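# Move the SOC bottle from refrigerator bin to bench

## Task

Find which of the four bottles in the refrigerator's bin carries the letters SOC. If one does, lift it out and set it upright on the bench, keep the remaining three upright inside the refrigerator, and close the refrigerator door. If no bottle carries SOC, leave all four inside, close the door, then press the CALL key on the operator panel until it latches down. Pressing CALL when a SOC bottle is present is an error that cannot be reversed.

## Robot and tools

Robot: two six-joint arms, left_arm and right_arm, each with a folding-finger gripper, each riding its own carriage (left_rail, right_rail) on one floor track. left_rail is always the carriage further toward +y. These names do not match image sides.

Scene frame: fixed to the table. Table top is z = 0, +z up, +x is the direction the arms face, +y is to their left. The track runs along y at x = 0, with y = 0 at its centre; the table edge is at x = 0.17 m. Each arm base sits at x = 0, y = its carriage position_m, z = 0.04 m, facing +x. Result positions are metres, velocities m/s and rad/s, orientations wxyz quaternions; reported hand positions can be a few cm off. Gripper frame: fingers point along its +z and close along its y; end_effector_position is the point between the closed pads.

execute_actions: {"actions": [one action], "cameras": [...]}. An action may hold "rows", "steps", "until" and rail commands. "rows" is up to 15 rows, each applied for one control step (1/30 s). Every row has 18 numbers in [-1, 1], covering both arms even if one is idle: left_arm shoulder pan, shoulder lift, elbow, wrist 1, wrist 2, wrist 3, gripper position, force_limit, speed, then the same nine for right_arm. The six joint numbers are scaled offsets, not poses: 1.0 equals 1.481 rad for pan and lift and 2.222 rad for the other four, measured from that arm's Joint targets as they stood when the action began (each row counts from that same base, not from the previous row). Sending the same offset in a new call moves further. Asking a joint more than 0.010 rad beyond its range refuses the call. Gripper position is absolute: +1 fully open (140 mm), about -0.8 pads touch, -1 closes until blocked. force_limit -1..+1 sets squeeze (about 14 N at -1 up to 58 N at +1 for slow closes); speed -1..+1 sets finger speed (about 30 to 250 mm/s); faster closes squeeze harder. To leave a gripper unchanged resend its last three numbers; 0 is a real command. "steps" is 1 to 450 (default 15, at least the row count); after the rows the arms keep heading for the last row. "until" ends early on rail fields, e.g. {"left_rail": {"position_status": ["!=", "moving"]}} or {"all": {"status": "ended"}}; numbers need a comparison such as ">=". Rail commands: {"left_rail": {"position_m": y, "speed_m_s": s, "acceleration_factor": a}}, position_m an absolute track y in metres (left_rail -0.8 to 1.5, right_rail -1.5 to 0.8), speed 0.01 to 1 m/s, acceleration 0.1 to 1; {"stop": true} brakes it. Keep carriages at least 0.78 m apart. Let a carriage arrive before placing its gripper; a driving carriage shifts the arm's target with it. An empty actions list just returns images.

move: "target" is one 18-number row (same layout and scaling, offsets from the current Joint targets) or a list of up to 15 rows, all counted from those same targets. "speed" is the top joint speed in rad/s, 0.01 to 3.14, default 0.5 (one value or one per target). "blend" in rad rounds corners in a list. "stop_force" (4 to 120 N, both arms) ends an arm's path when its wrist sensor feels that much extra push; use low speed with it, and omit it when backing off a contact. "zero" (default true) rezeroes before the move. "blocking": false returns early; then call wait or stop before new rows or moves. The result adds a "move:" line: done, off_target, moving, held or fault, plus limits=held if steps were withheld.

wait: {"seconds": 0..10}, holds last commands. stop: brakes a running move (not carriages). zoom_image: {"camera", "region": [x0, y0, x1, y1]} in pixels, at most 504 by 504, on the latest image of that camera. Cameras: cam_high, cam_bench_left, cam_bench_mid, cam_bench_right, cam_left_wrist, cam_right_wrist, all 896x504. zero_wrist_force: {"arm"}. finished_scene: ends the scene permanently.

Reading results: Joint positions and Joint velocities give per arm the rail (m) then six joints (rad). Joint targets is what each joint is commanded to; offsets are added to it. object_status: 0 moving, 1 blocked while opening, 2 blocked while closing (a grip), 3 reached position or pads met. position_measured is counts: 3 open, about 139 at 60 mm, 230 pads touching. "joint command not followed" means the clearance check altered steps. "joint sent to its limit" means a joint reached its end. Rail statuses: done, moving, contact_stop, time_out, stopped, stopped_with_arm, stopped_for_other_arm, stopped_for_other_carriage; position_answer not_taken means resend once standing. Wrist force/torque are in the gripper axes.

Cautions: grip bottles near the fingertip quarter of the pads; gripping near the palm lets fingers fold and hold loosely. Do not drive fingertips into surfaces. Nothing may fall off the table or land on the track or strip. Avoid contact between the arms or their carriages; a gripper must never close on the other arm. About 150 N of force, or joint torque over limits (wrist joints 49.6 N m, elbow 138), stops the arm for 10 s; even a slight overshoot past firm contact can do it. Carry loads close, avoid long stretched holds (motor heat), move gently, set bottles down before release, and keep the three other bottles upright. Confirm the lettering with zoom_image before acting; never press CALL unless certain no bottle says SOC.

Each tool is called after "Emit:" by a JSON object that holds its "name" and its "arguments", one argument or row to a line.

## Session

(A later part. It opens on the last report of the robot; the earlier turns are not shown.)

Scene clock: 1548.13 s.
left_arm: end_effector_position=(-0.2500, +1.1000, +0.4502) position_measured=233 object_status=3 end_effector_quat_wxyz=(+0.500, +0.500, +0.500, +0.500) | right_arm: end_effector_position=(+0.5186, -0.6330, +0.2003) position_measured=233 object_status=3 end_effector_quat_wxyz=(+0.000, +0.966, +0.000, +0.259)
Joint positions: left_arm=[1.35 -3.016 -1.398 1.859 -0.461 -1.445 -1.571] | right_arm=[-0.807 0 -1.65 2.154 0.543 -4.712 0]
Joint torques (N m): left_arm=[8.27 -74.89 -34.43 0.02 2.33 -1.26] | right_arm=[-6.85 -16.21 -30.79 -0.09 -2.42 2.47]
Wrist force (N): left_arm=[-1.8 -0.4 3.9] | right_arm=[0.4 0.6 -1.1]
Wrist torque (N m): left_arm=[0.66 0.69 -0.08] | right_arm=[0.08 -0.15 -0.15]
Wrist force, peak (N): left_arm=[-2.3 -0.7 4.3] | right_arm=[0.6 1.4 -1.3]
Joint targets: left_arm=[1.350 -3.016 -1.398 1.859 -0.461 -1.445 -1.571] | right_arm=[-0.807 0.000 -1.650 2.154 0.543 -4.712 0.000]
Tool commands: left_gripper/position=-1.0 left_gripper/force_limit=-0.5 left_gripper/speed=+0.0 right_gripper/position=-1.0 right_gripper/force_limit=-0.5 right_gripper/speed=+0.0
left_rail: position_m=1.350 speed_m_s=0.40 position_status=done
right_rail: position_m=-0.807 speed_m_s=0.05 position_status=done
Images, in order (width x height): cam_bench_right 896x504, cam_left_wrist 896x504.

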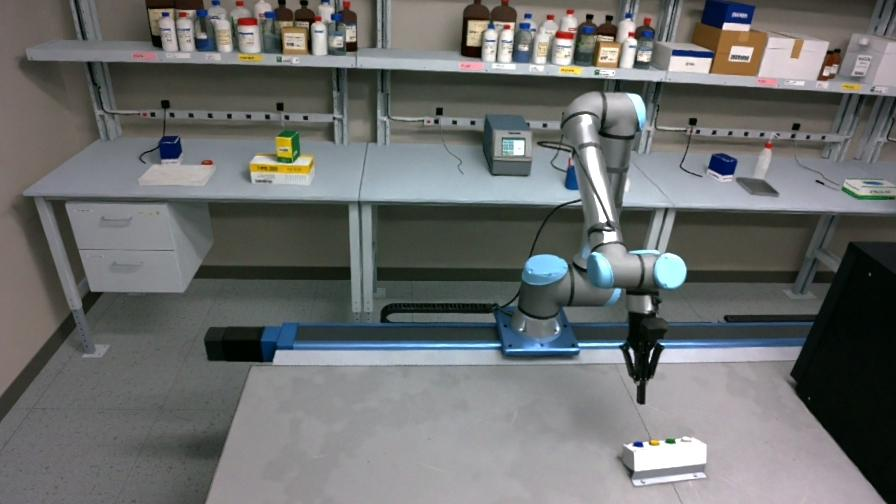

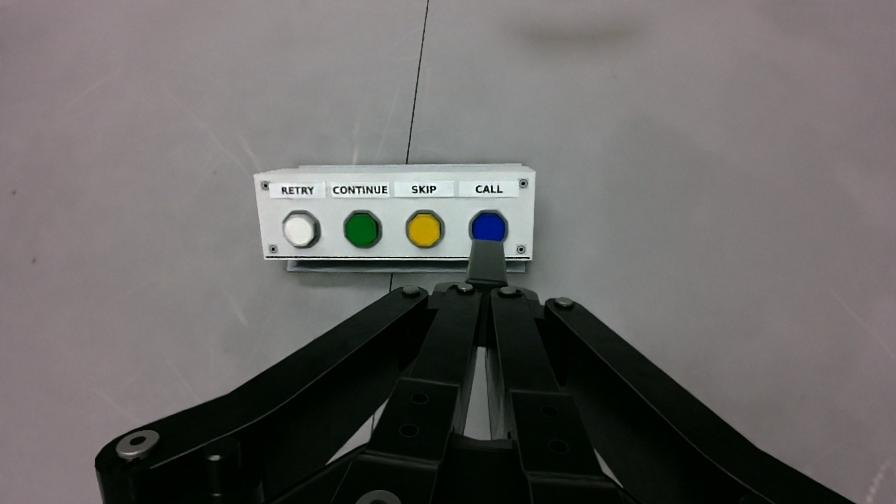

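Emit:
{"name": "move", "arguments": {
  "target": [0, 0, 0, 0, 0, 0, -1, -0.5, 0, 0, 0.05816, 0.00286, -0.04162, 0, 0, -1, -0.5, 0],
  "speed": 0.06,
  "stop_force": 10,
  "cameras": ["cam_left_wrist", "cam_bench_right"]
}}

Emit:
{"name": "zoom_image", "arguments": {
  "camera": "cam_left_wrist",
  "region": [280, 120, 620, 310]
}}

Emit:
{"name": "zoom_image", "arguments": {
  "camera": "cam_bench_right",
  "region": [580, 360, 740, 500]
}}

Scene clock: 1554.60 s.
left_arm: end_effector_position=(-0.2500, +1.1000, +0.4502) position_measured=233 object_status=3 end_effector_quat_wxyz=(+0.500, +0.500, +0.500, +0.500) | right_arm: end_effector_position=(+0.5437, -0.6330, +0.1572) position_measured=233 object_status=3 end_effector_quat_wxyz=(+0.000, +0.966, +0.000, +0.259)
Joint positions: left_arm=[1.35 -3.016 -1.398 1.859 -0.461 -1.445 -1.571] | right_arm=[-0.807 0 -1.563 2.16 0.45 -4.712 0]
Joint torques (N m): left_arm=[9.05 -77.54 -33.49 -0.07 2.01 -0.82] | right_arm=[-3.31 -23.91 -28.6 -0.4 -2.25 2.4]
Wrist force (N): left_arm=[-1.9 -0.6 3.9] | right_arm=[0.2 1.2 -1.5]
Wrist torque (N m): left_arm=[0.62 0.72 -0.08] | right_arm=[0.23 -0.13 -0.20]
Wrist force, peak (N): left_arm=[-1.8 -0.6 4.5] | right_arm=[0.4 1.3 -1.7]
Joint targets: left_arm=[1.350 -3.016 -1.398 1.859 -0.461 -1.445 -1.571] | right_arm=[-0.807 0.000 -1.563 2.160 0.450 -4.712 0.000]
left_rail: position_m=1.350 speed_m_s=0.40 position_status=done
right_rail: position_m=-0.807 speed_m_s=0.05 position_status=done
move: done
Images, in order (width x height): cam_bench_right 896x504, cam_left_wrist 896x504.

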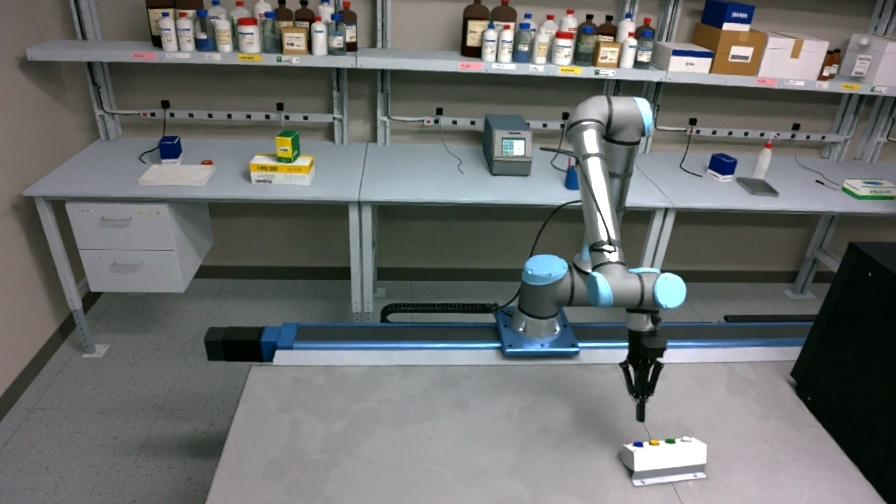

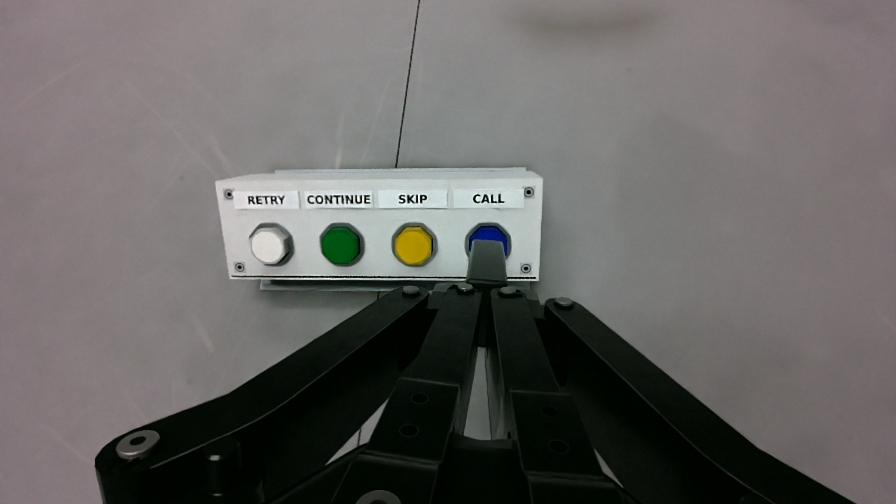

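Scaled by 1.482 from the camera's 896x504 image, which has a finer 1280x720 frame.

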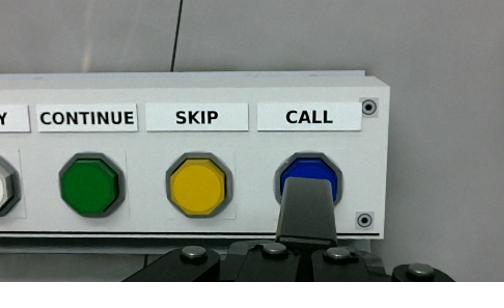

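Scaled by 3.150 from the camera's 896x504 image, which has a finer 1280x720 frame.

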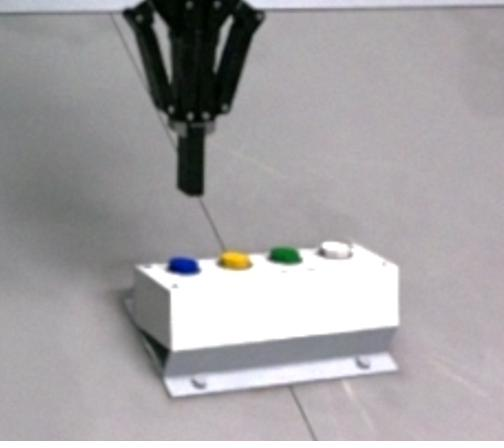

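Emit:
{"name": "move", "arguments": {
  "target": [0, 0, 0, 0, 0, 0, -1, -0.5, 0, 0, 0.05859, 0.00342, -0.04247, 0, 0, -1, -0.5, 0],
  "speed": 0.04,
  "stop_force": 8,
  "cameras": ["cam_left_wrist", "cam_bench_right", "cam_high"]
}}

Emit:
{"name": "zoom_image", "arguments": {
  "camera": "cam_left_wrist",
  "region": [360, 150, 620, 320]
}}

Emit:
{"name": "zoom_image", "arguments": {
  "camera": "cam_bench_right",
  "region": [580, 360, 740, 500]
}}

Emit:
{"name": "zoom_image", "arguments": {
  "camera": "cam_high",
  "region": [160, 240, 300, 360]
}}

Scene clock: 1566.33 s.
left_arm: end_effector_position=(-0.2500, +1.1000, +0.4502) position_measured=233 object_status=3 end_effector_quat_wxyz=(+0.500, +0.500, +0.500, +0.500) | right_arm: end_effector_position=(+0.5644, -0.6330, +0.1114) position_measured=233 object_status=3 end_effector_quat_wxyz=(+0.000, +0.966, +0.000, +0.259)
Joint positions: left_arm=[1.35 -3.016 -1.398 1.859 -0.461 -1.445 -1.571] | right_arm=[-0.807 0 -1.477 2.168 0.356 -4.712 0]
Joint torques (N m): left_arm=[8.89 -76.6 -33.28 0.04 2.35 -1.28] | right_arm=[-1.31 -28.1 -25.76 -0.22 -1.9 2.04]
Wrist force (N): left_arm=[-1.8 -0.8 3.9] | right_arm=[0.1 1.7 -1.5]
Wrist torque (N m): left_arm=[0.57 0.70 -0.08] | right_arm=[0.43 -0.01 -0.16]
Wrist force, peak (N): left_arm=[-2.0 -0.6 4.3] | right_arm=[0.5 1.6 -1.9]
Joint targets: left_arm=[1.350 -3.016 -1.398 1.859 -0.461 -1.445 -1.571] | right_arm=[-0.807 0.000 -1.477 2.168 0.356 -4.712 0.000]
left_rail: position_m=1.350 speed_m_s=0.40 position_status=done
right_rail: position_m=-0.807 speed_m_s=0.05 position_status=done
move: done
Images, in order (width x height): cam_high 896x504, cam_bench_right 896x504, cam_left_wrist 896x504.

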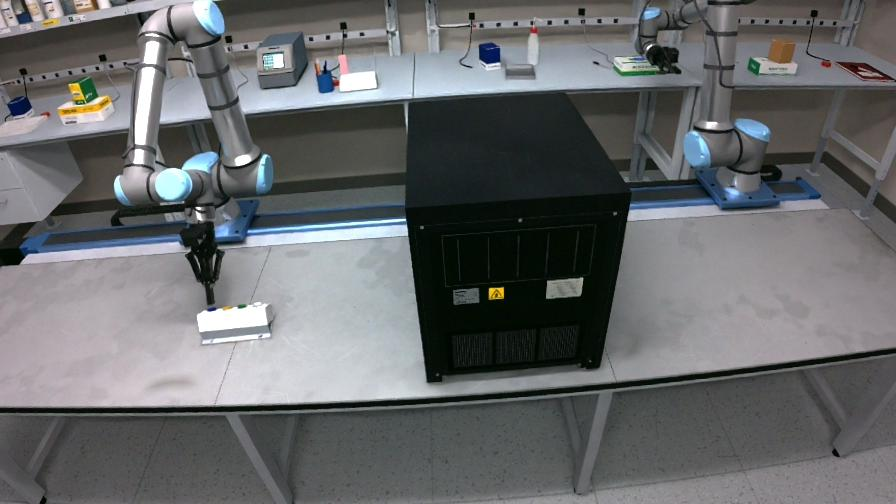

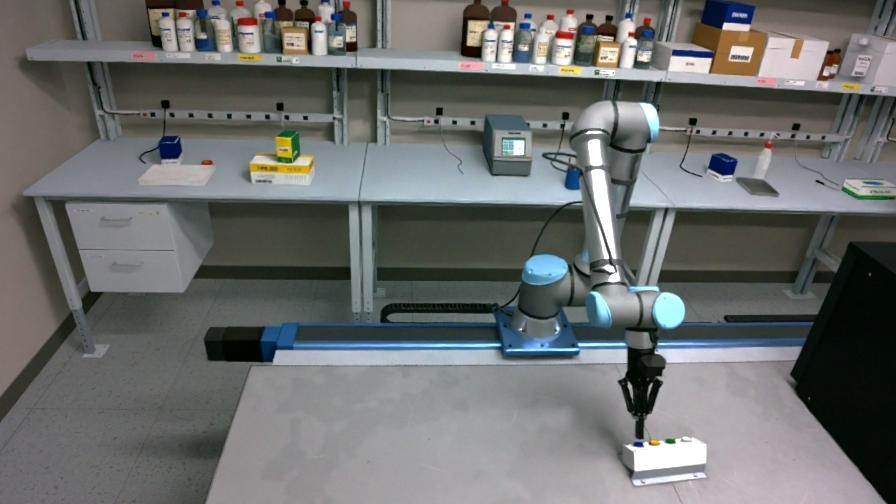

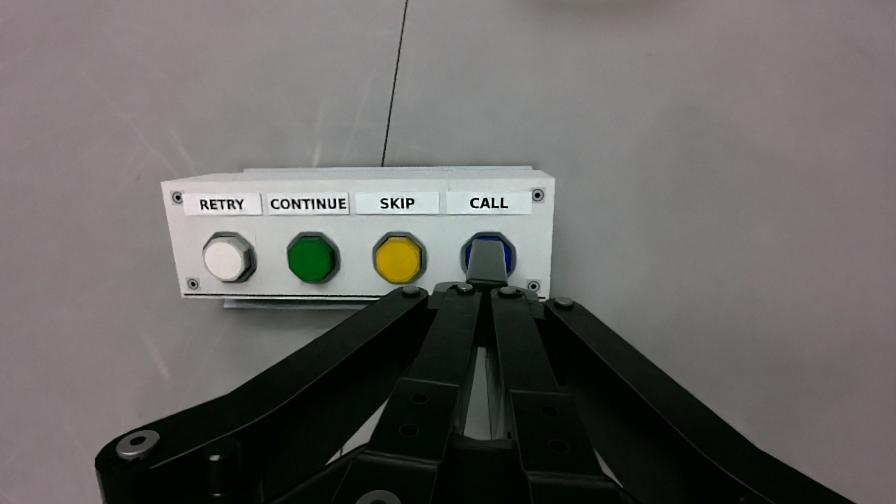

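Scaled by 1.938 from the camera's 896x504 image, which has a finer 1280x720 frame.

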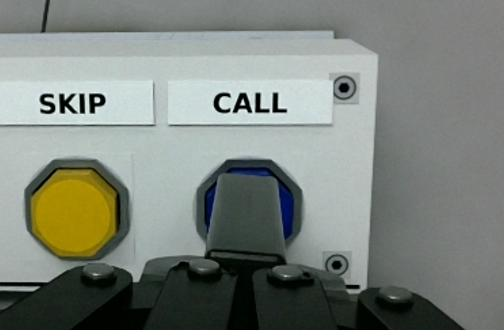

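Scaled by 3.150 from the camera's 896x504 image, which has a finer 1280x720 frame.

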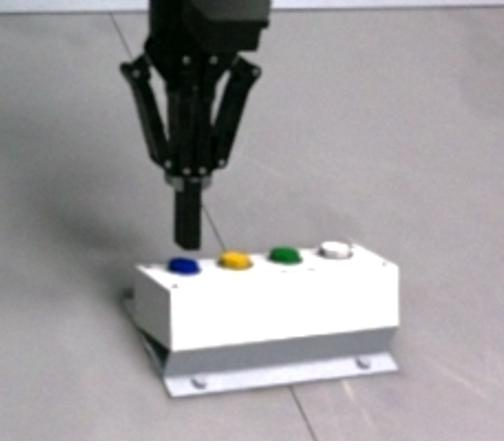

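Scaled by 3.600 from the camera's 896x504 image, which has a finer 1280x720 frame.

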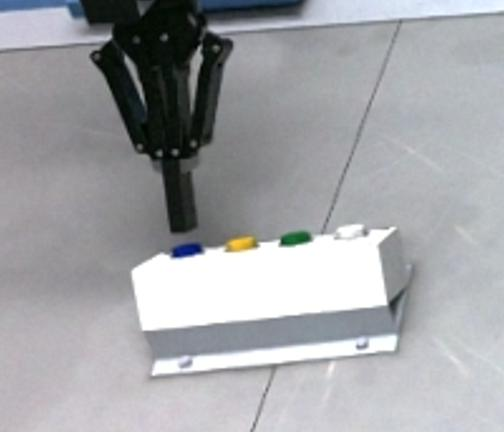

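Emit:
{"name": "move", "arguments": {
  "target": [0, 0, 0, 0, 0, 0, -1, -0.5, 0, 0, 0.03784, -0.00238, -0.02284, 0, 0, -1, -0.5, 0],
  "speed": 0.02,
  "stop_force": 5,
  "cameras": ["cam_left_wrist", "cam_bench_right", "cam_high"]
}}

Emit:
{"name": "zoom_image", "arguments": {
  "camera": "cam_left_wrist",
  "region": [360, 150, 620, 320]
}}

Emit:
{"name": "zoom_image", "arguments": {
  "camera": "cam_bench_right",
  "region": [580, 360, 740, 500]
}}

Emit:
{"name": "zoom_image", "arguments": {
  "camera": "cam_high",
  "region": [160, 240, 300, 360]
}}

Scene clock: 1585.07 s.
left_arm: end_effector_position=(-0.2500, +1.1000, +0.4502) position_measured=233 object_status=3 end_effector_quat_wxyz=(+0.500, +0.500, +0.500, +0.500) | right_arm: end_effector_position=(+0.5724, -0.6330, +0.0979) position_measured=233 object_status=3 end_effector_quat_wxyz=(+0.000, +0.966, +0.000, +0.259)
Joint positions: left_arm=[1.35 -3.016 -1.398 1.859 -0.461 -1.445 -1.571] | right_arm=[-0.807 0 -1.447 2.165 0.329 -4.712 0]
Joint torques (N m): left_arm=[6.99 -75.61 -33.74 0.03 2.26 -0.41] | right_arm=[2.25 -60.17 -25.94 4.03 -1.41 1.89]
Wrist force (N): left_arm=[-2.0 -0.4 3.9] | right_arm=[-1.6 1.1 -6.3]
Wrist torque (N m): left_arm=[0.66 0.74 -0.08] | right_arm=[0.33 -0.11 -0.14]
Wrist force, peak (N): left_arm=[-2.1 -0.7 4.2] | right_arm=[0.2 -1.0 -7.0]
Joint targets: left_arm=[1.350 -3.016 -1.398 1.859 -0.461 -1.445 -1.571] | right_arm=[-0.807 0.000 -1.447 2.165 0.329 -4.712 0.000]
left_rail: position_m=1.350 speed_m_s=0.40 position_status=done
right_rail: position_m=-0.807 speed_m_s=0.05 position_status=done
move: contact (right_arm); right_arm: the shoulder lift is farthest, 0.026 rad from its target
Images, in order (width x height): cam_high 896x504, cam_bench_right 896x504, cam_left_wrist 896x504.

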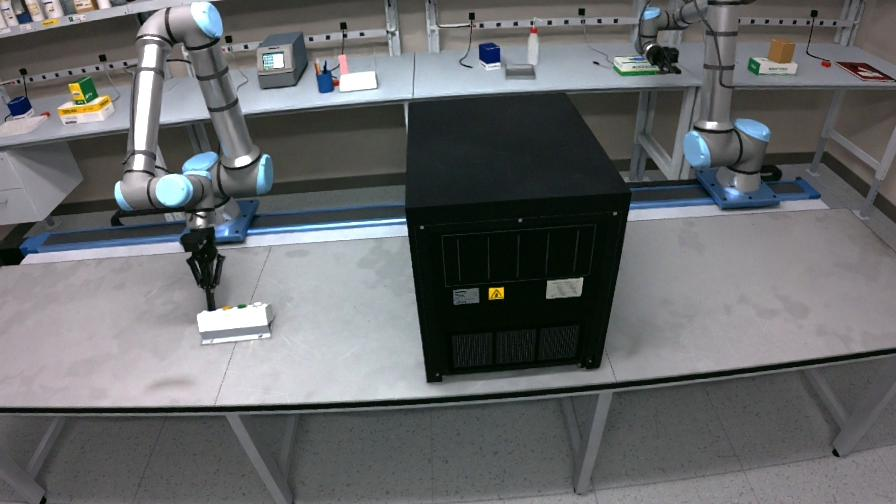

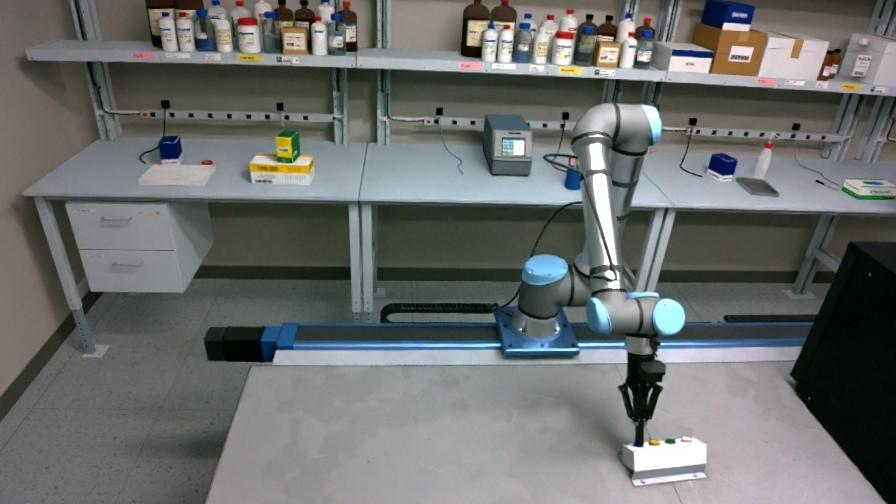

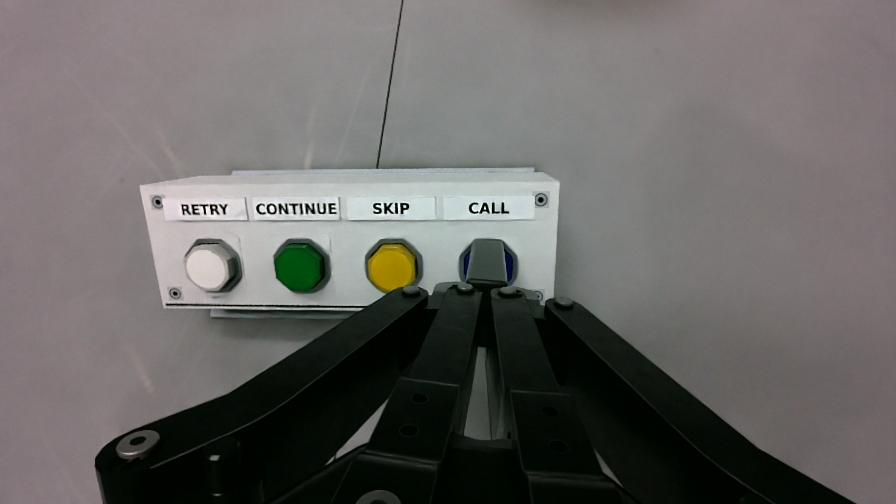

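Scaled by 1.938 from the camera's 896x504 image, which has a finer 1280x720 frame.

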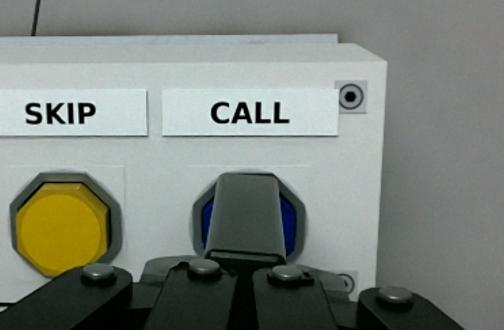

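Scaled by 3.150 from the camera's 896x504 image, which has a finer 1280x720 frame.

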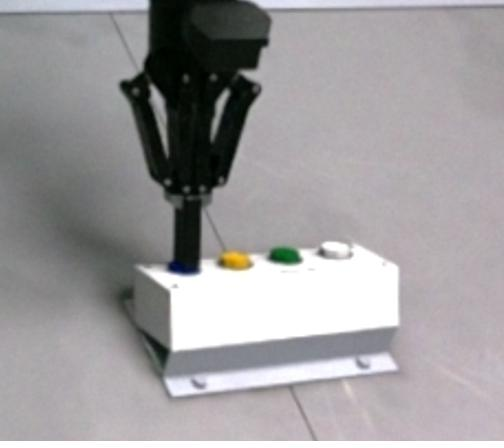

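Scaled by 3.600 from the camera's 896x504 image, which has a finer 1280x720 frame.

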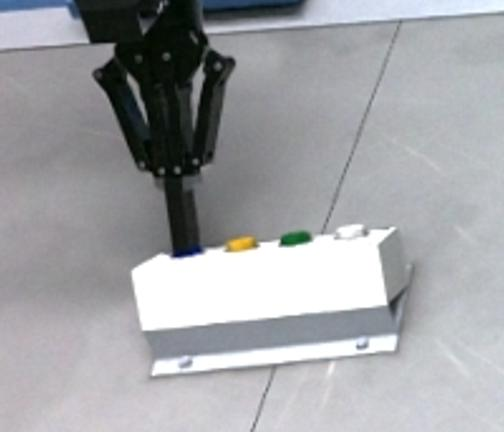

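Emit:
{"name": "move", "arguments": {
  "target": [0, 0, 0, 0, 0, 0, -1, -0.5, 0, 0, -0.01229, 0.00421, 0.00407, 0, 0, -1, -0.5, 0],
  "speed": 0.03,
  "cameras": ["cam_left_wrist", "cam_bench_right"]
}}

Emit:
{"name": "zoom_image", "arguments": {
  "camera": "cam_left_wrist",
  "region": [360, 150, 620, 320]
}}

Emit:
{"name": "zoom_image", "arguments": {
  "camera": "cam_bench_right",
  "region": [580, 360, 740, 500]
}}

Scene clock: 1591.37 s.
left_arm: end_effector_position=(-0.2500, +1.1000, +0.4502) position_measured=233 object_status=3 end_effector_quat_wxyz=(+0.500, +0.500, +0.500, +0.500) | right_arm: end_effector_position=(+0.5647, -0.6330, +0.1028) position_measured=233 object_status=3 end_effector_quat_wxyz=(+0.000, +0.966, +0.000, +0.259)
Joint positions: left_arm=[1.35 -3.016 -1.398 1.859 -0.461 -1.445 -1.571] | right_arm=[-0.807 0 -1.465 2.174 0.338 -4.712 0]
Joint torques (N m): left_arm=[7.56 -77.18 -33.55 0.06 2.46 -0.72] | right_arm=[1.49 -58.14 -25.19 5.86 -1.72 1.95]
Wrist force (N): left_arm=[-1.9 -0.7 3.8] | right_arm=[0.0 1.7 -1.6]
Wrist torque (N m): left_arm=[0.61 0.72 -0.08] | right_arm=[0.41 0.01 -0.14]
Wrist force, peak (N): left_arm=[-2.0 -0.5 4.3] | right_arm=[-1.1 1.5 -6.5]
Joint targets: left_arm=[1.350 -3.016 -1.398 1.859 -0.461 -1.445 -1.571] | right_arm=[-0.807 0.000 -1.466 2.175 0.338 -4.712 0.000]
left_rail: position_m=1.350 speed_m_s=0.40 position_status=done
right_rail: position_m=-0.807 speed_m_s=0.05 position_status=done
move: done
Images, in order (width x height): cam_bench_right 896x504, cam_left_wrist 896x504.

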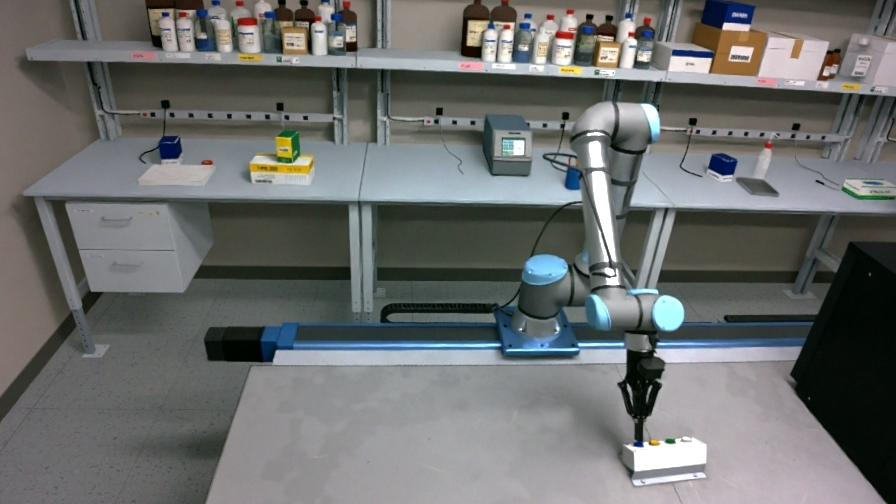

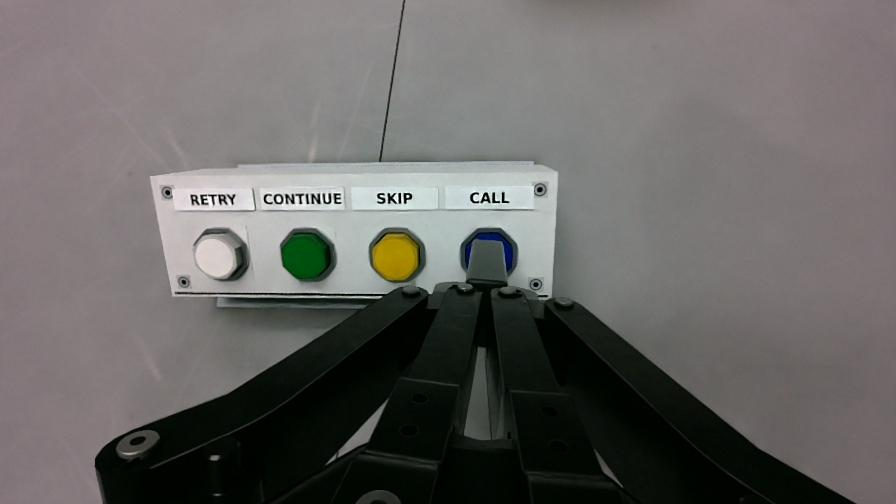

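Scaled by 1.938 from the camera's 896x504 image, which has a finer 1280x720 frame.

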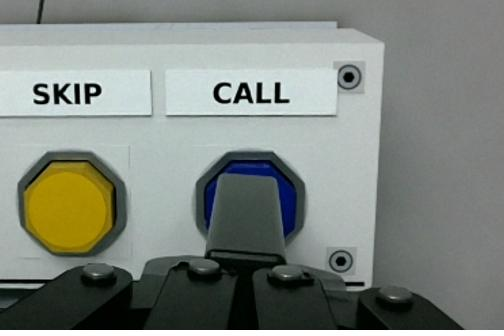

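Scaled by 3.150 from the camera's 896x504 image, which has a finer 1280x720 frame.

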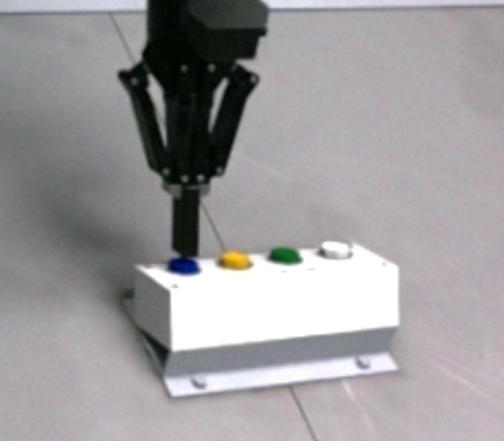

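Emit:
{"name": "move", "arguments": {
  "target": [0, 0, 0, 0, 0, 0, -1, -0.5, 0, 0, 0.03814, -0.00275, -0.02267, 0, 0, -1, -0.5, 0],
  "speed": 0.015,
  "stop_force": 20,
  "cameras": ["cam_left_wrist", "cam_bench_right"]
}}

Emit:
{"name": "zoom_image", "arguments": {
  "camera": "cam_left_wrist",
  "region": [360, 150, 620, 320]
}}

Emit:
{"name": "zoom_image", "arguments": {
  "camera": "cam_bench_right",
  "region": [580, 360, 740, 500]
}}

Scene clock: 1596.40 s.
left_arm: end_effector_position=(-0.2500, +1.1000, +0.4502) position_measured=233 object_status=3 end_effector_quat_wxyz=(+0.500, +0.500, +0.500, +0.500) | right_arm: end_effector_position=(+0.5707, -0.6330, +0.0926) position_measured=233 object_status=3 end_effector_quat_wxyz=(+0.000, +0.966, +0.000, +0.259)
Joint positions: left_arm=[1.35 -3.016 -1.398 1.859 -0.461 -1.445 -1.571] | right_arm=[-0.807 0 -1.443 2.172 0.318 -4.712 0]
Joint torques (N m): left_arm=[10.09 -79.04 -33.91 0.24 2.49 -0.83] | right_arm=[3.31 -53.08 -24.39 2.57 -1.32 2.13]
Wrist force (N): left_arm=[-1.5 -0.5 3.7] | right_arm=[-0.8 -2.2 -19.6]
Wrist torque (N m): left_arm=[0.65 0.63 -0.08] | right_arm=[0.43 -0.11 -0.12]
Wrist force, peak (N): left_arm=[-1.9 -0.1 4.3] | right_arm=[0.4 -2.7 -34.6]
Joint targets: left_arm=[1.350 -3.016 -1.398 1.859 -0.461 -1.445 -1.571] | right_arm=[-0.807 0.000 -1.443 2.172 0.318 -4.712 0.000]
left_rail: position_m=1.350 speed_m_s=0.40 position_status=done
right_rail: position_m=-0.807 speed_m_s=0.05 position_status=done
move: contact (right_arm); right_arm: the shoulder lift is farthest, 0.033 rad from its target
Images, in order (width x height): cam_bench_right 896x504, cam_left_wrist 896x504.

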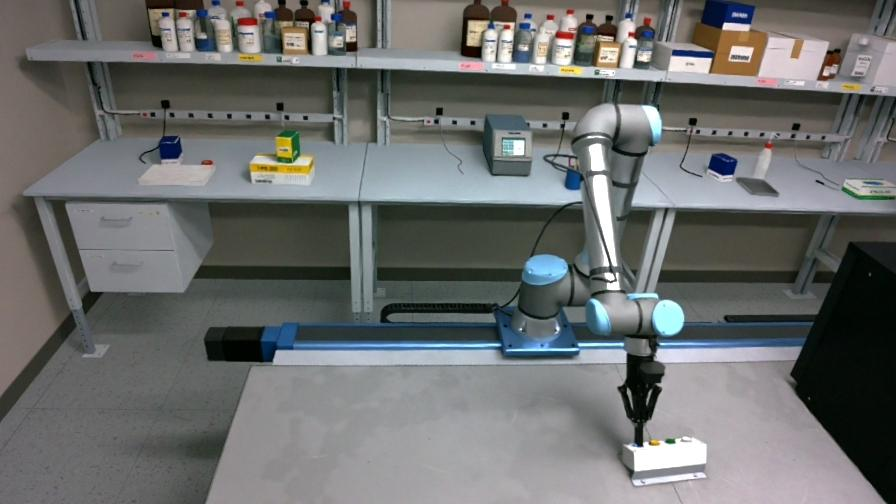

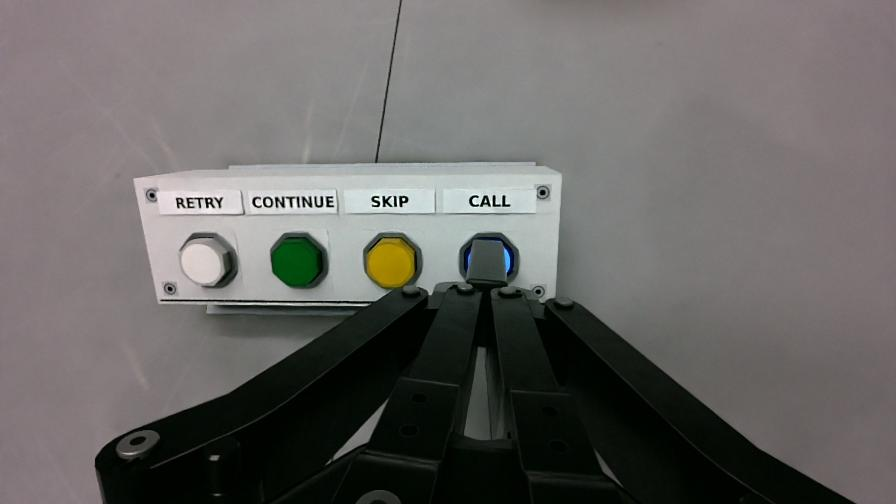

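Scaled by 1.938 from the camera's 896x504 image, which has a finer 1280x720 frame.

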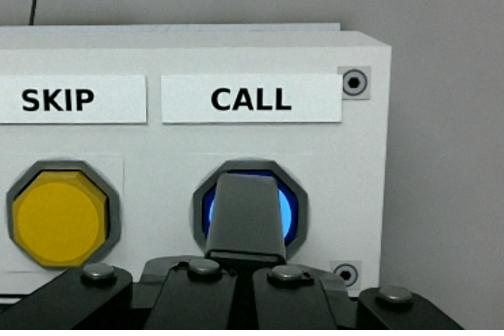

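Scaled by 3.150 from the camera's 896x504 image, which has a finer 1280x720 frame.

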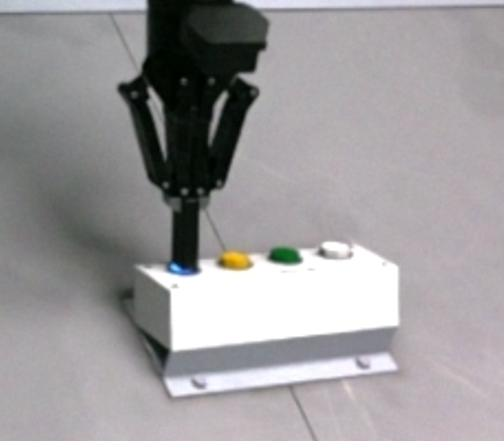

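Emit:
{"name": "move", "arguments": {
  "target": [0, 0, 0, 0, 0, 0, -1, -0.5, 0, 0, -0.09941, 0.00215, 0.0642, 0, 0, -1, -0.5, 0],
  "speed": 0.06,
  "cameras": ["cam_left_wrist", "cam_bench_right", "cam_high"]
}}

Emit:
{"name": "zoom_image", "arguments": {
  "camera": "cam_left_wrist",
  "region": [260, 120, 600, 310]
}}

Emit:
{"name": "zoom_image", "arguments": {
  "camera": "cam_bench_right",
  "region": [580, 360, 740, 500]
}}

Scene clock: 1601.93 s.
left_arm: end_effector_position=(-0.2500, +1.1000, +0.4502) position_measured=233 object_status=3 end_effector_quat_wxyz=(+0.500, +0.500, +0.500, +0.500) | right_arm: end_effector_position=(+0.5306, -0.6330, +0.1616) position_measured=233 object_status=3 end_effector_quat_wxyz=(+0.000, +0.966, +0.000, +0.259)
Joint positions: left_arm=[1.35 -3.016 -1.398 1.859 -0.461 -1.445 -1.571] | right_arm=[-0.807 0 -1.59 2.177 0.46 -4.712 0]
Joint torques (N m): left_arm=[5.25 -77.34 -34.22 0.17 2.24 -0.34] | right_arm=[2.05 -50.92 -29.08 5.92 -0.13 1.99]
Wrist force (N): left_arm=[-1.7 -0.7 4.1] | right_arm=[0.4 1.5 -1.5]
Wrist torque (N m): left_arm=[0.59 0.67 -0.08] | right_arm=[0.35 -0.12 -0.20]
Wrist force, peak (N): left_arm=[-1.9 -0.9 4.4] | right_arm=[-0.8 -2.1 -19.8]
Joint targets: left_arm=[1.350 -3.016 -1.398 1.859 -0.461 -1.445 -1.571] | right_arm=[-0.807 0.000 -1.590 2.177 0.461 -4.712 0.000]
left_rail: position_m=1.350 speed_m_s=0.40 position_status=done
right_rail: position_m=-0.807 speed_m_s=0.05 position_status=done
move: done
Images, in order (width x height): cam_high 896x504, cam_bench_right 896x504, cam_left_wrist 896x504.

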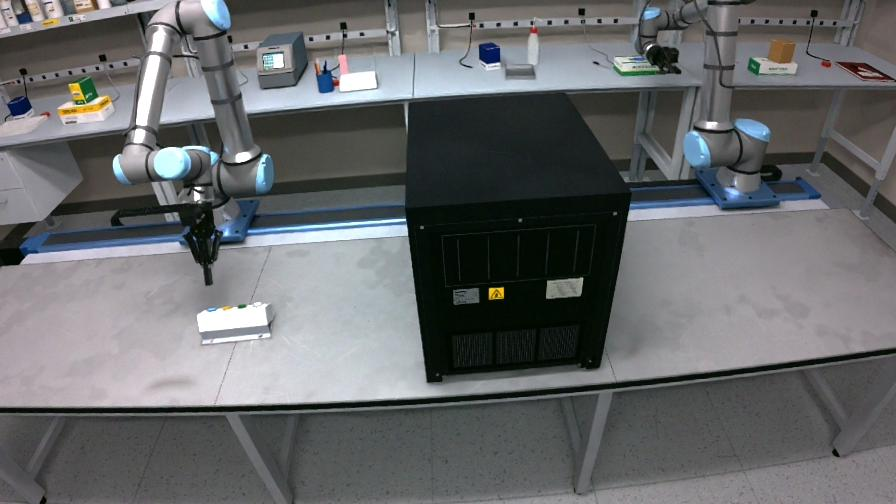

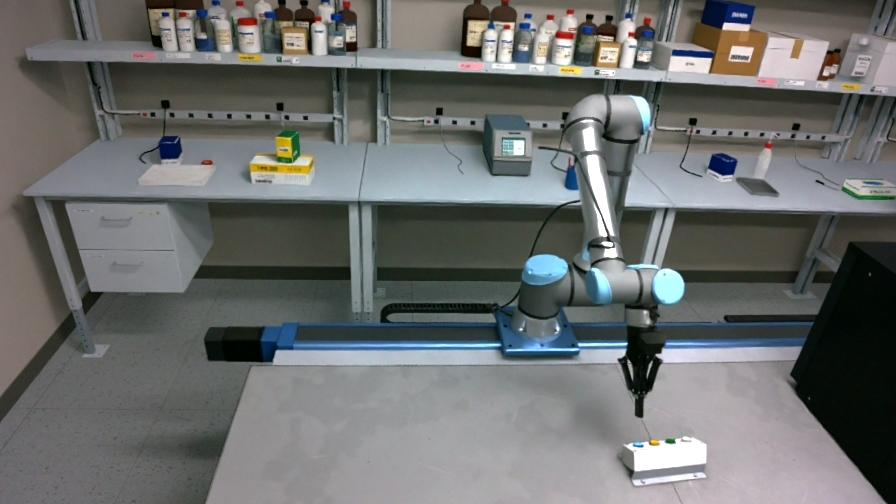

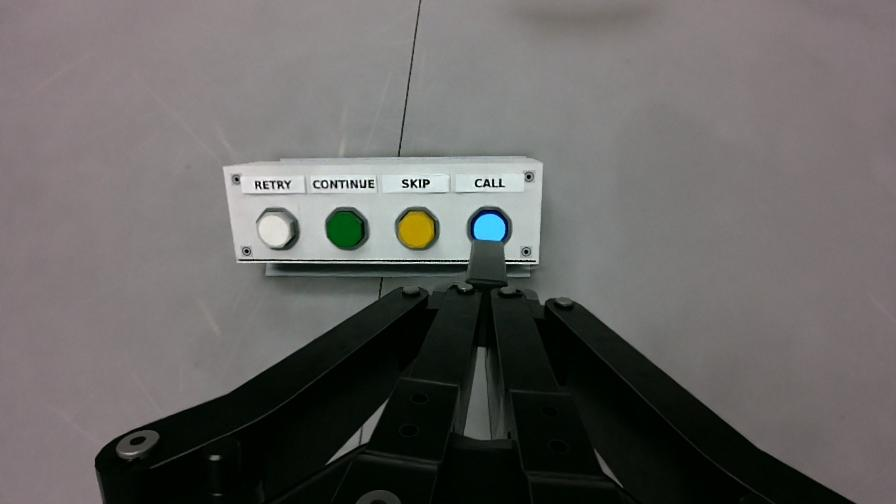

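Scaled by 1.482 from the camera's 896x504 image, which has a finer 1280x720 frame.

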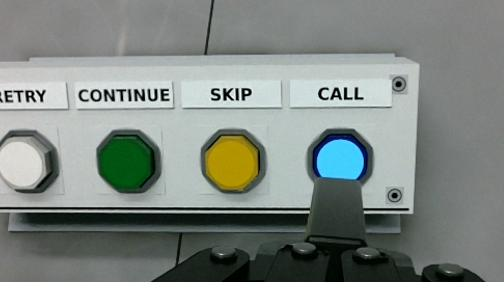

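Scaled by 3.150 from the camera's 896x504 image, which has a finer 1280x720 frame.

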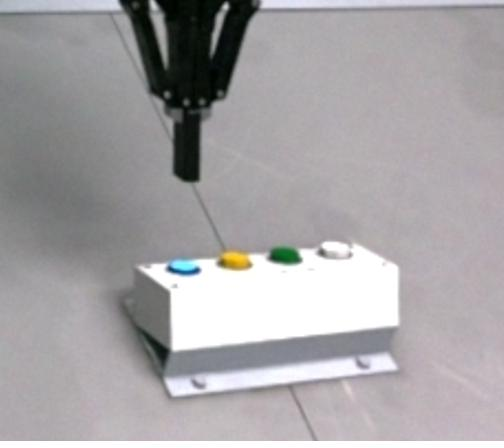

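Emit:
{"name": "move", "arguments": {
  "target": [0, 0, 0, 0, 0, 0, -1, -0.5, 0, 0, 0, 0, -0.4685, 0, 0, -1, -0.5, 0],
  "speed": 0.4
}}

Emit:
{"name": "execute_actions", "arguments": {
  "actions": [
    {"right_rail": {"position_m": -0.95, "speed_m_s": 0.2, "acceleration_factor": 0.3}, "steps": 120, "until": {"right_rail": {"position_status": ["!=", "moving"]}}}
  ],
  "cameras": ["cam_high"]
}}

Scene clock: 1610.40 s.
left_arm: end_effector_position=(-0.2500, +1.1000, +0.4502) position_measured=233 object_status=3 end_effector_quat_wxyz=(+0.500, +0.500, +0.500, +0.500) | right_arm: end_effector_position=(+0.8038, -0.6330, +0.3945) position_measured=233 object_status=3 end_effector_quat_wxyz=(+0.000, +0.710, +0.000, +0.705)
Joint positions: left_arm=[1.35 -3.016 -1.398 1.859 -0.461 -1.445 -1.571] | right_arm=[-0.807 0 -1.59 2.177 -0.58 -4.712 0]
Joint torques (N m): left_arm=[8.11 -75.68 -34.62 0.43 1.99 -0.13] | right_arm=[1.64 -49.4 -40.76 -6.4 1.63 1.93]
Wrist force (N): left_arm=[-2.0 -0.5 4.0] | right_arm=[-0.2 1.3 -2.8]
Wrist torque (N m): left_arm=[0.64 0.74 -0.08] | right_arm=[0.34 0.04 -0.24]
Wrist force, peak (N): left_arm=[-1.8 -0.4 4.6] | right_arm=[-0.1 2.0 -2.8]
Joint targets: left_arm=[1.350 -3.016 -1.398 1.859 -0.461 -1.445 -1.571] | right_arm=[-0.807 0.000 -1.590 2.177 -0.580 -4.712 0.000]
left_rail: position_m=1.350 speed_m_s=0.40 position_status=done
right_rail: position_m=-0.807 speed_m_s=0.05 position_status=done
move: done

Scene clock: 1611.93 s.
left_arm: end_effector_position=(-0.2500, +1.1000, +0.4502) position_measured=233 object_status=3 end_effector_quat_wxyz=(+0.500, +0.500, +0.500, +0.500) | right_arm: end_effector_position=(+0.8039, -0.7760, +0.3946) position_measured=233 object_status=3 end_effector_quat_wxyz=(+0.000, +0.709, +0.000, +0.705)
Joint positions: left_arm=[1.35 -3.016 -1.398 1.859 -0.461 -1.445 -1.571] | right_arm=[-0.95 0 -1.59 2.177 -0.58 -4.712 0]
Joint torques (N m): left_arm=[7.04 -75.84 -33.97 0.16 2.66 -0.63] | right_arm=[0.63 -47.35 -44.12 -6.2 1.79 1.76]
Wrist force (N): left_arm=[-2.0 -0.5 4.0] | right_arm=[0.0 1.4 -2.4]
Wrist torque (N m): left_arm=[0.65 0.74 -0.08] | right_arm=[0.35 -0.01 -0.24]
Wrist force, peak (N): left_arm=[-2.0 -0.5 4.2] | right_arm=[-0.1 2.2 -2.8]
Joint targets: left_arm=[1.350 -3.016 -1.398 1.859 -0.461 -1.445 -1.571] | right_arm=[-0.950 0.000 -1.590 2.177 -0.580 -4.712 0.000]
Tool commands: left_gripper/position=-1.0 left_gripper/force_limit=-0.5 left_gripper/speed=+0.0 right_gripper/position=-1.0 right_gripper/force_limit=-0.5 right_gripper/speed=+0.0
left_rail: position_m=1.350 speed_m_s=0.40 position_status=done
right_rail: position_m=-0.950 speed_m_s=0.20 position_status=done
Images, in order (width x height): cam_high 896x504.

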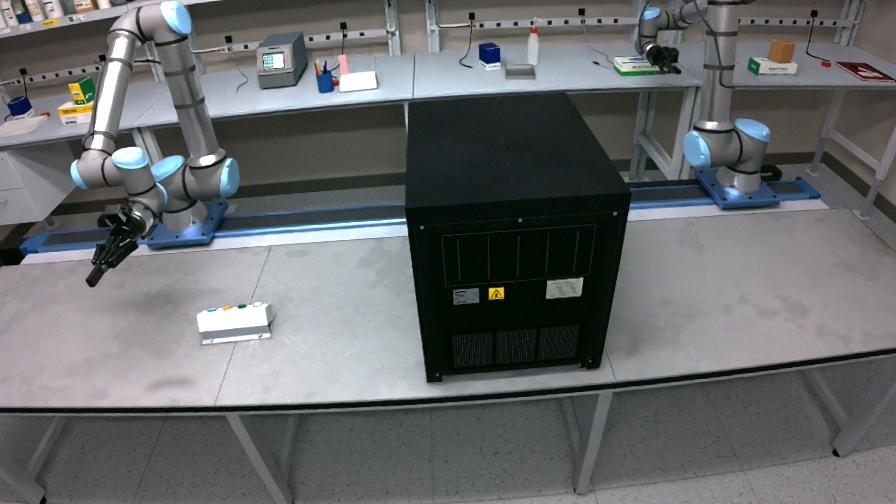

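Emit:
{"name": "move", "arguments": {
  "target": [0, 0, 0, 0, 0, 0, -1, -0.5, 0, 0.6077, 0, 0, 0, 0.18, 0, -1, -0.5, 0],
  "speed": 0.4,
  "cameras": ["cam_left_wrist"]
}}

Scene clock: 1616.93 s.
left_arm: end_effector_position=(-0.2500, +1.1000, +0.4502) position_measured=233 object_status=3 end_effector_quat_wxyz=(+0.500, +0.500, +0.500, +0.500) | right_arm: end_effector_position=(+0.4506, -0.3157, +0.3948) position_measured=233 object_status=3 end_effector_quat_wxyz=(-0.173, +0.687, +0.176, +0.683)
Joint positions: left_arm=[1.35 -3.016 -1.398 1.859 -0.461 -1.445 -1.571] | right_arm=[-0.95 0.9 -1.59 2.177 -0.58 -4.312 0]
Joint torques (N m): left_arm=[7.25 -79.39 -33.64 0.34 2.5 -0.17] | right_arm=[16.99 -35.81 -47.76 -5.52 2.74 1.83]
Wrist force (N): left_arm=[-1.8 -0.5 3.6] | right_arm=[0.3 1.6 -2.6]
Wrist torque (N m): left_arm=[0.65 0.70 -0.09] | right_arm=[0.39 -0.07 -0.25]
Wrist force, peak (N): left_arm=[-1.8 -0.9 4.4] | right_arm=[0.0 3.8 -2.1]
Joint targets: left_arm=[1.350 -3.016 -1.398 1.859 -0.461 -1.445 -1.571] | right_arm=[-0.950 0.900 -1.590 2.177 -0.580 -4.312 0.000]
left_rail: position_m=1.350 speed_m_s=0.40 position_status=done
right_rail: position_m=-0.950 speed_m_s=0.20 position_status=done
move: done
Images, in order (width x height): cam_left_wrist 896x504.

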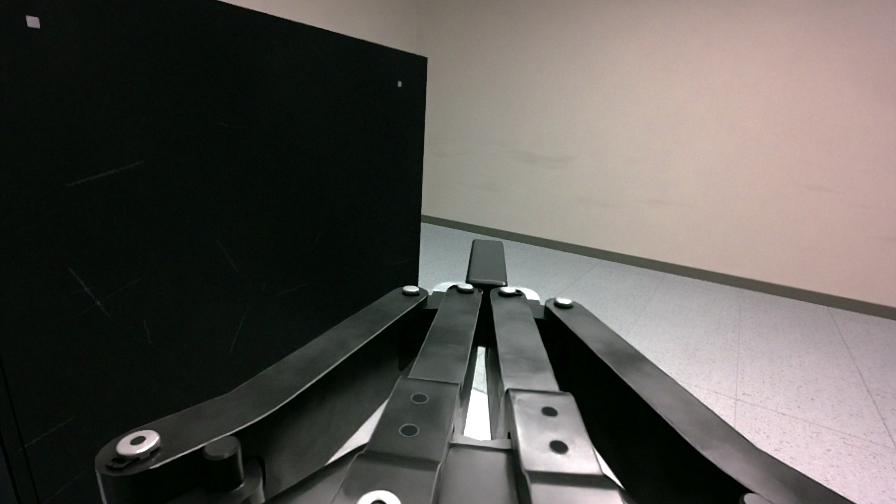

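Emit:
{"name": "move", "arguments": {
  "target": [0, 0, 0, 0, 0, 0, -1, -0.5, 0, 0.5206, 0, 0, 0, 0.18, 0, -1, -0.5, 0],
  "speed": 0.4,
  "cameras": ["cam_left_wrist"]
}}

Emit:
{"name": "zoom_image", "arguments": {
  "camera": "cam_left_wrist",
  "region": [200, 0, 700, 300]
}}

Scene clock: 1622.83 s.
left_arm: end_effector_position=(-0.2500, +1.1000, +0.4502) position_measured=233 object_status=3 end_effector_quat_wxyz=(+0.500, +0.500, +0.500, +0.500) | right_arm: end_effector_position=(-0.0002, -0.2459, +0.3953) position_measured=233 object_status=3 end_effector_quat_wxyz=(-0.296, +0.642, +0.301, +0.640)
Joint positions: left_arm=[1.35 -3.016 -1.398 1.859 -0.461 -1.445 -1.571] | right_arm=[-0.95 1.671 -1.59 2.177 -0.58 -3.912 0]
Joint torques (N m): left_arm=[7.61 -74.54 -32.48 0.09 2.31 -0.76] | right_arm=[19.93 -28.95 -47.36 -3.86 3.01 2.03]
Wrist force (N): left_arm=[-1.7 -0.6 3.8] | right_arm=[0.2 1.5 -2.5]
Wrist torque (N m): left_arm=[0.63 0.69 -0.08] | right_arm=[0.40 -0.03 -0.19]
Wrist force, peak (N): left_arm=[-2.0 -0.5 4.4] | right_arm=[0.2 0.6 -4.1]
Joint targets: left_arm=[1.350 -3.016 -1.398 1.859 -0.461 -1.445 -1.571] | right_arm=[-0.950 1.671 -1.590 2.177 -0.580 -3.912 0.000]
left_rail: position_m=1.350 speed_m_s=0.40 position_status=done
right_rail: position_m=-0.950 speed_m_s=0.20 position_status=done
move: done
Images, in order (width x height): cam_left_wrist 896x504.

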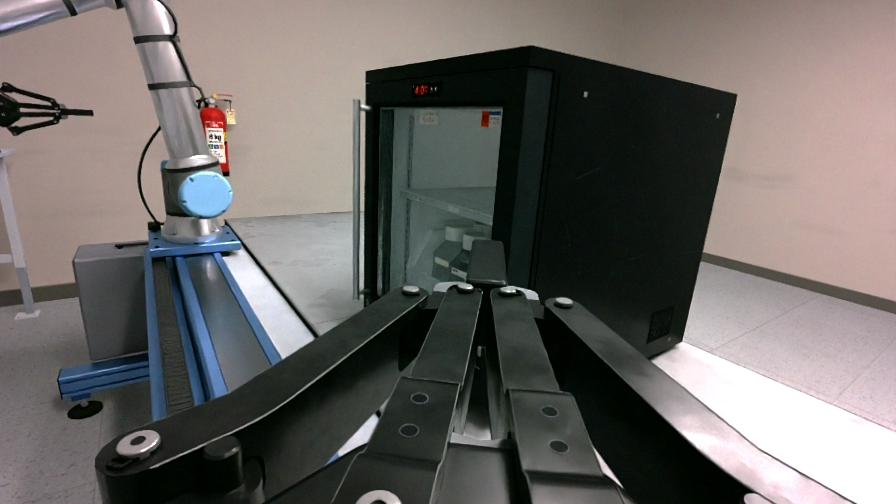

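Scaled by 1.008 from the camera's 896x504 image, which has a finer 1280x720 frame.

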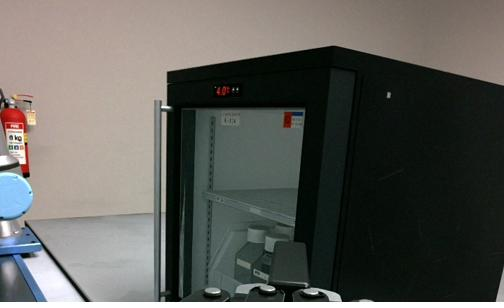

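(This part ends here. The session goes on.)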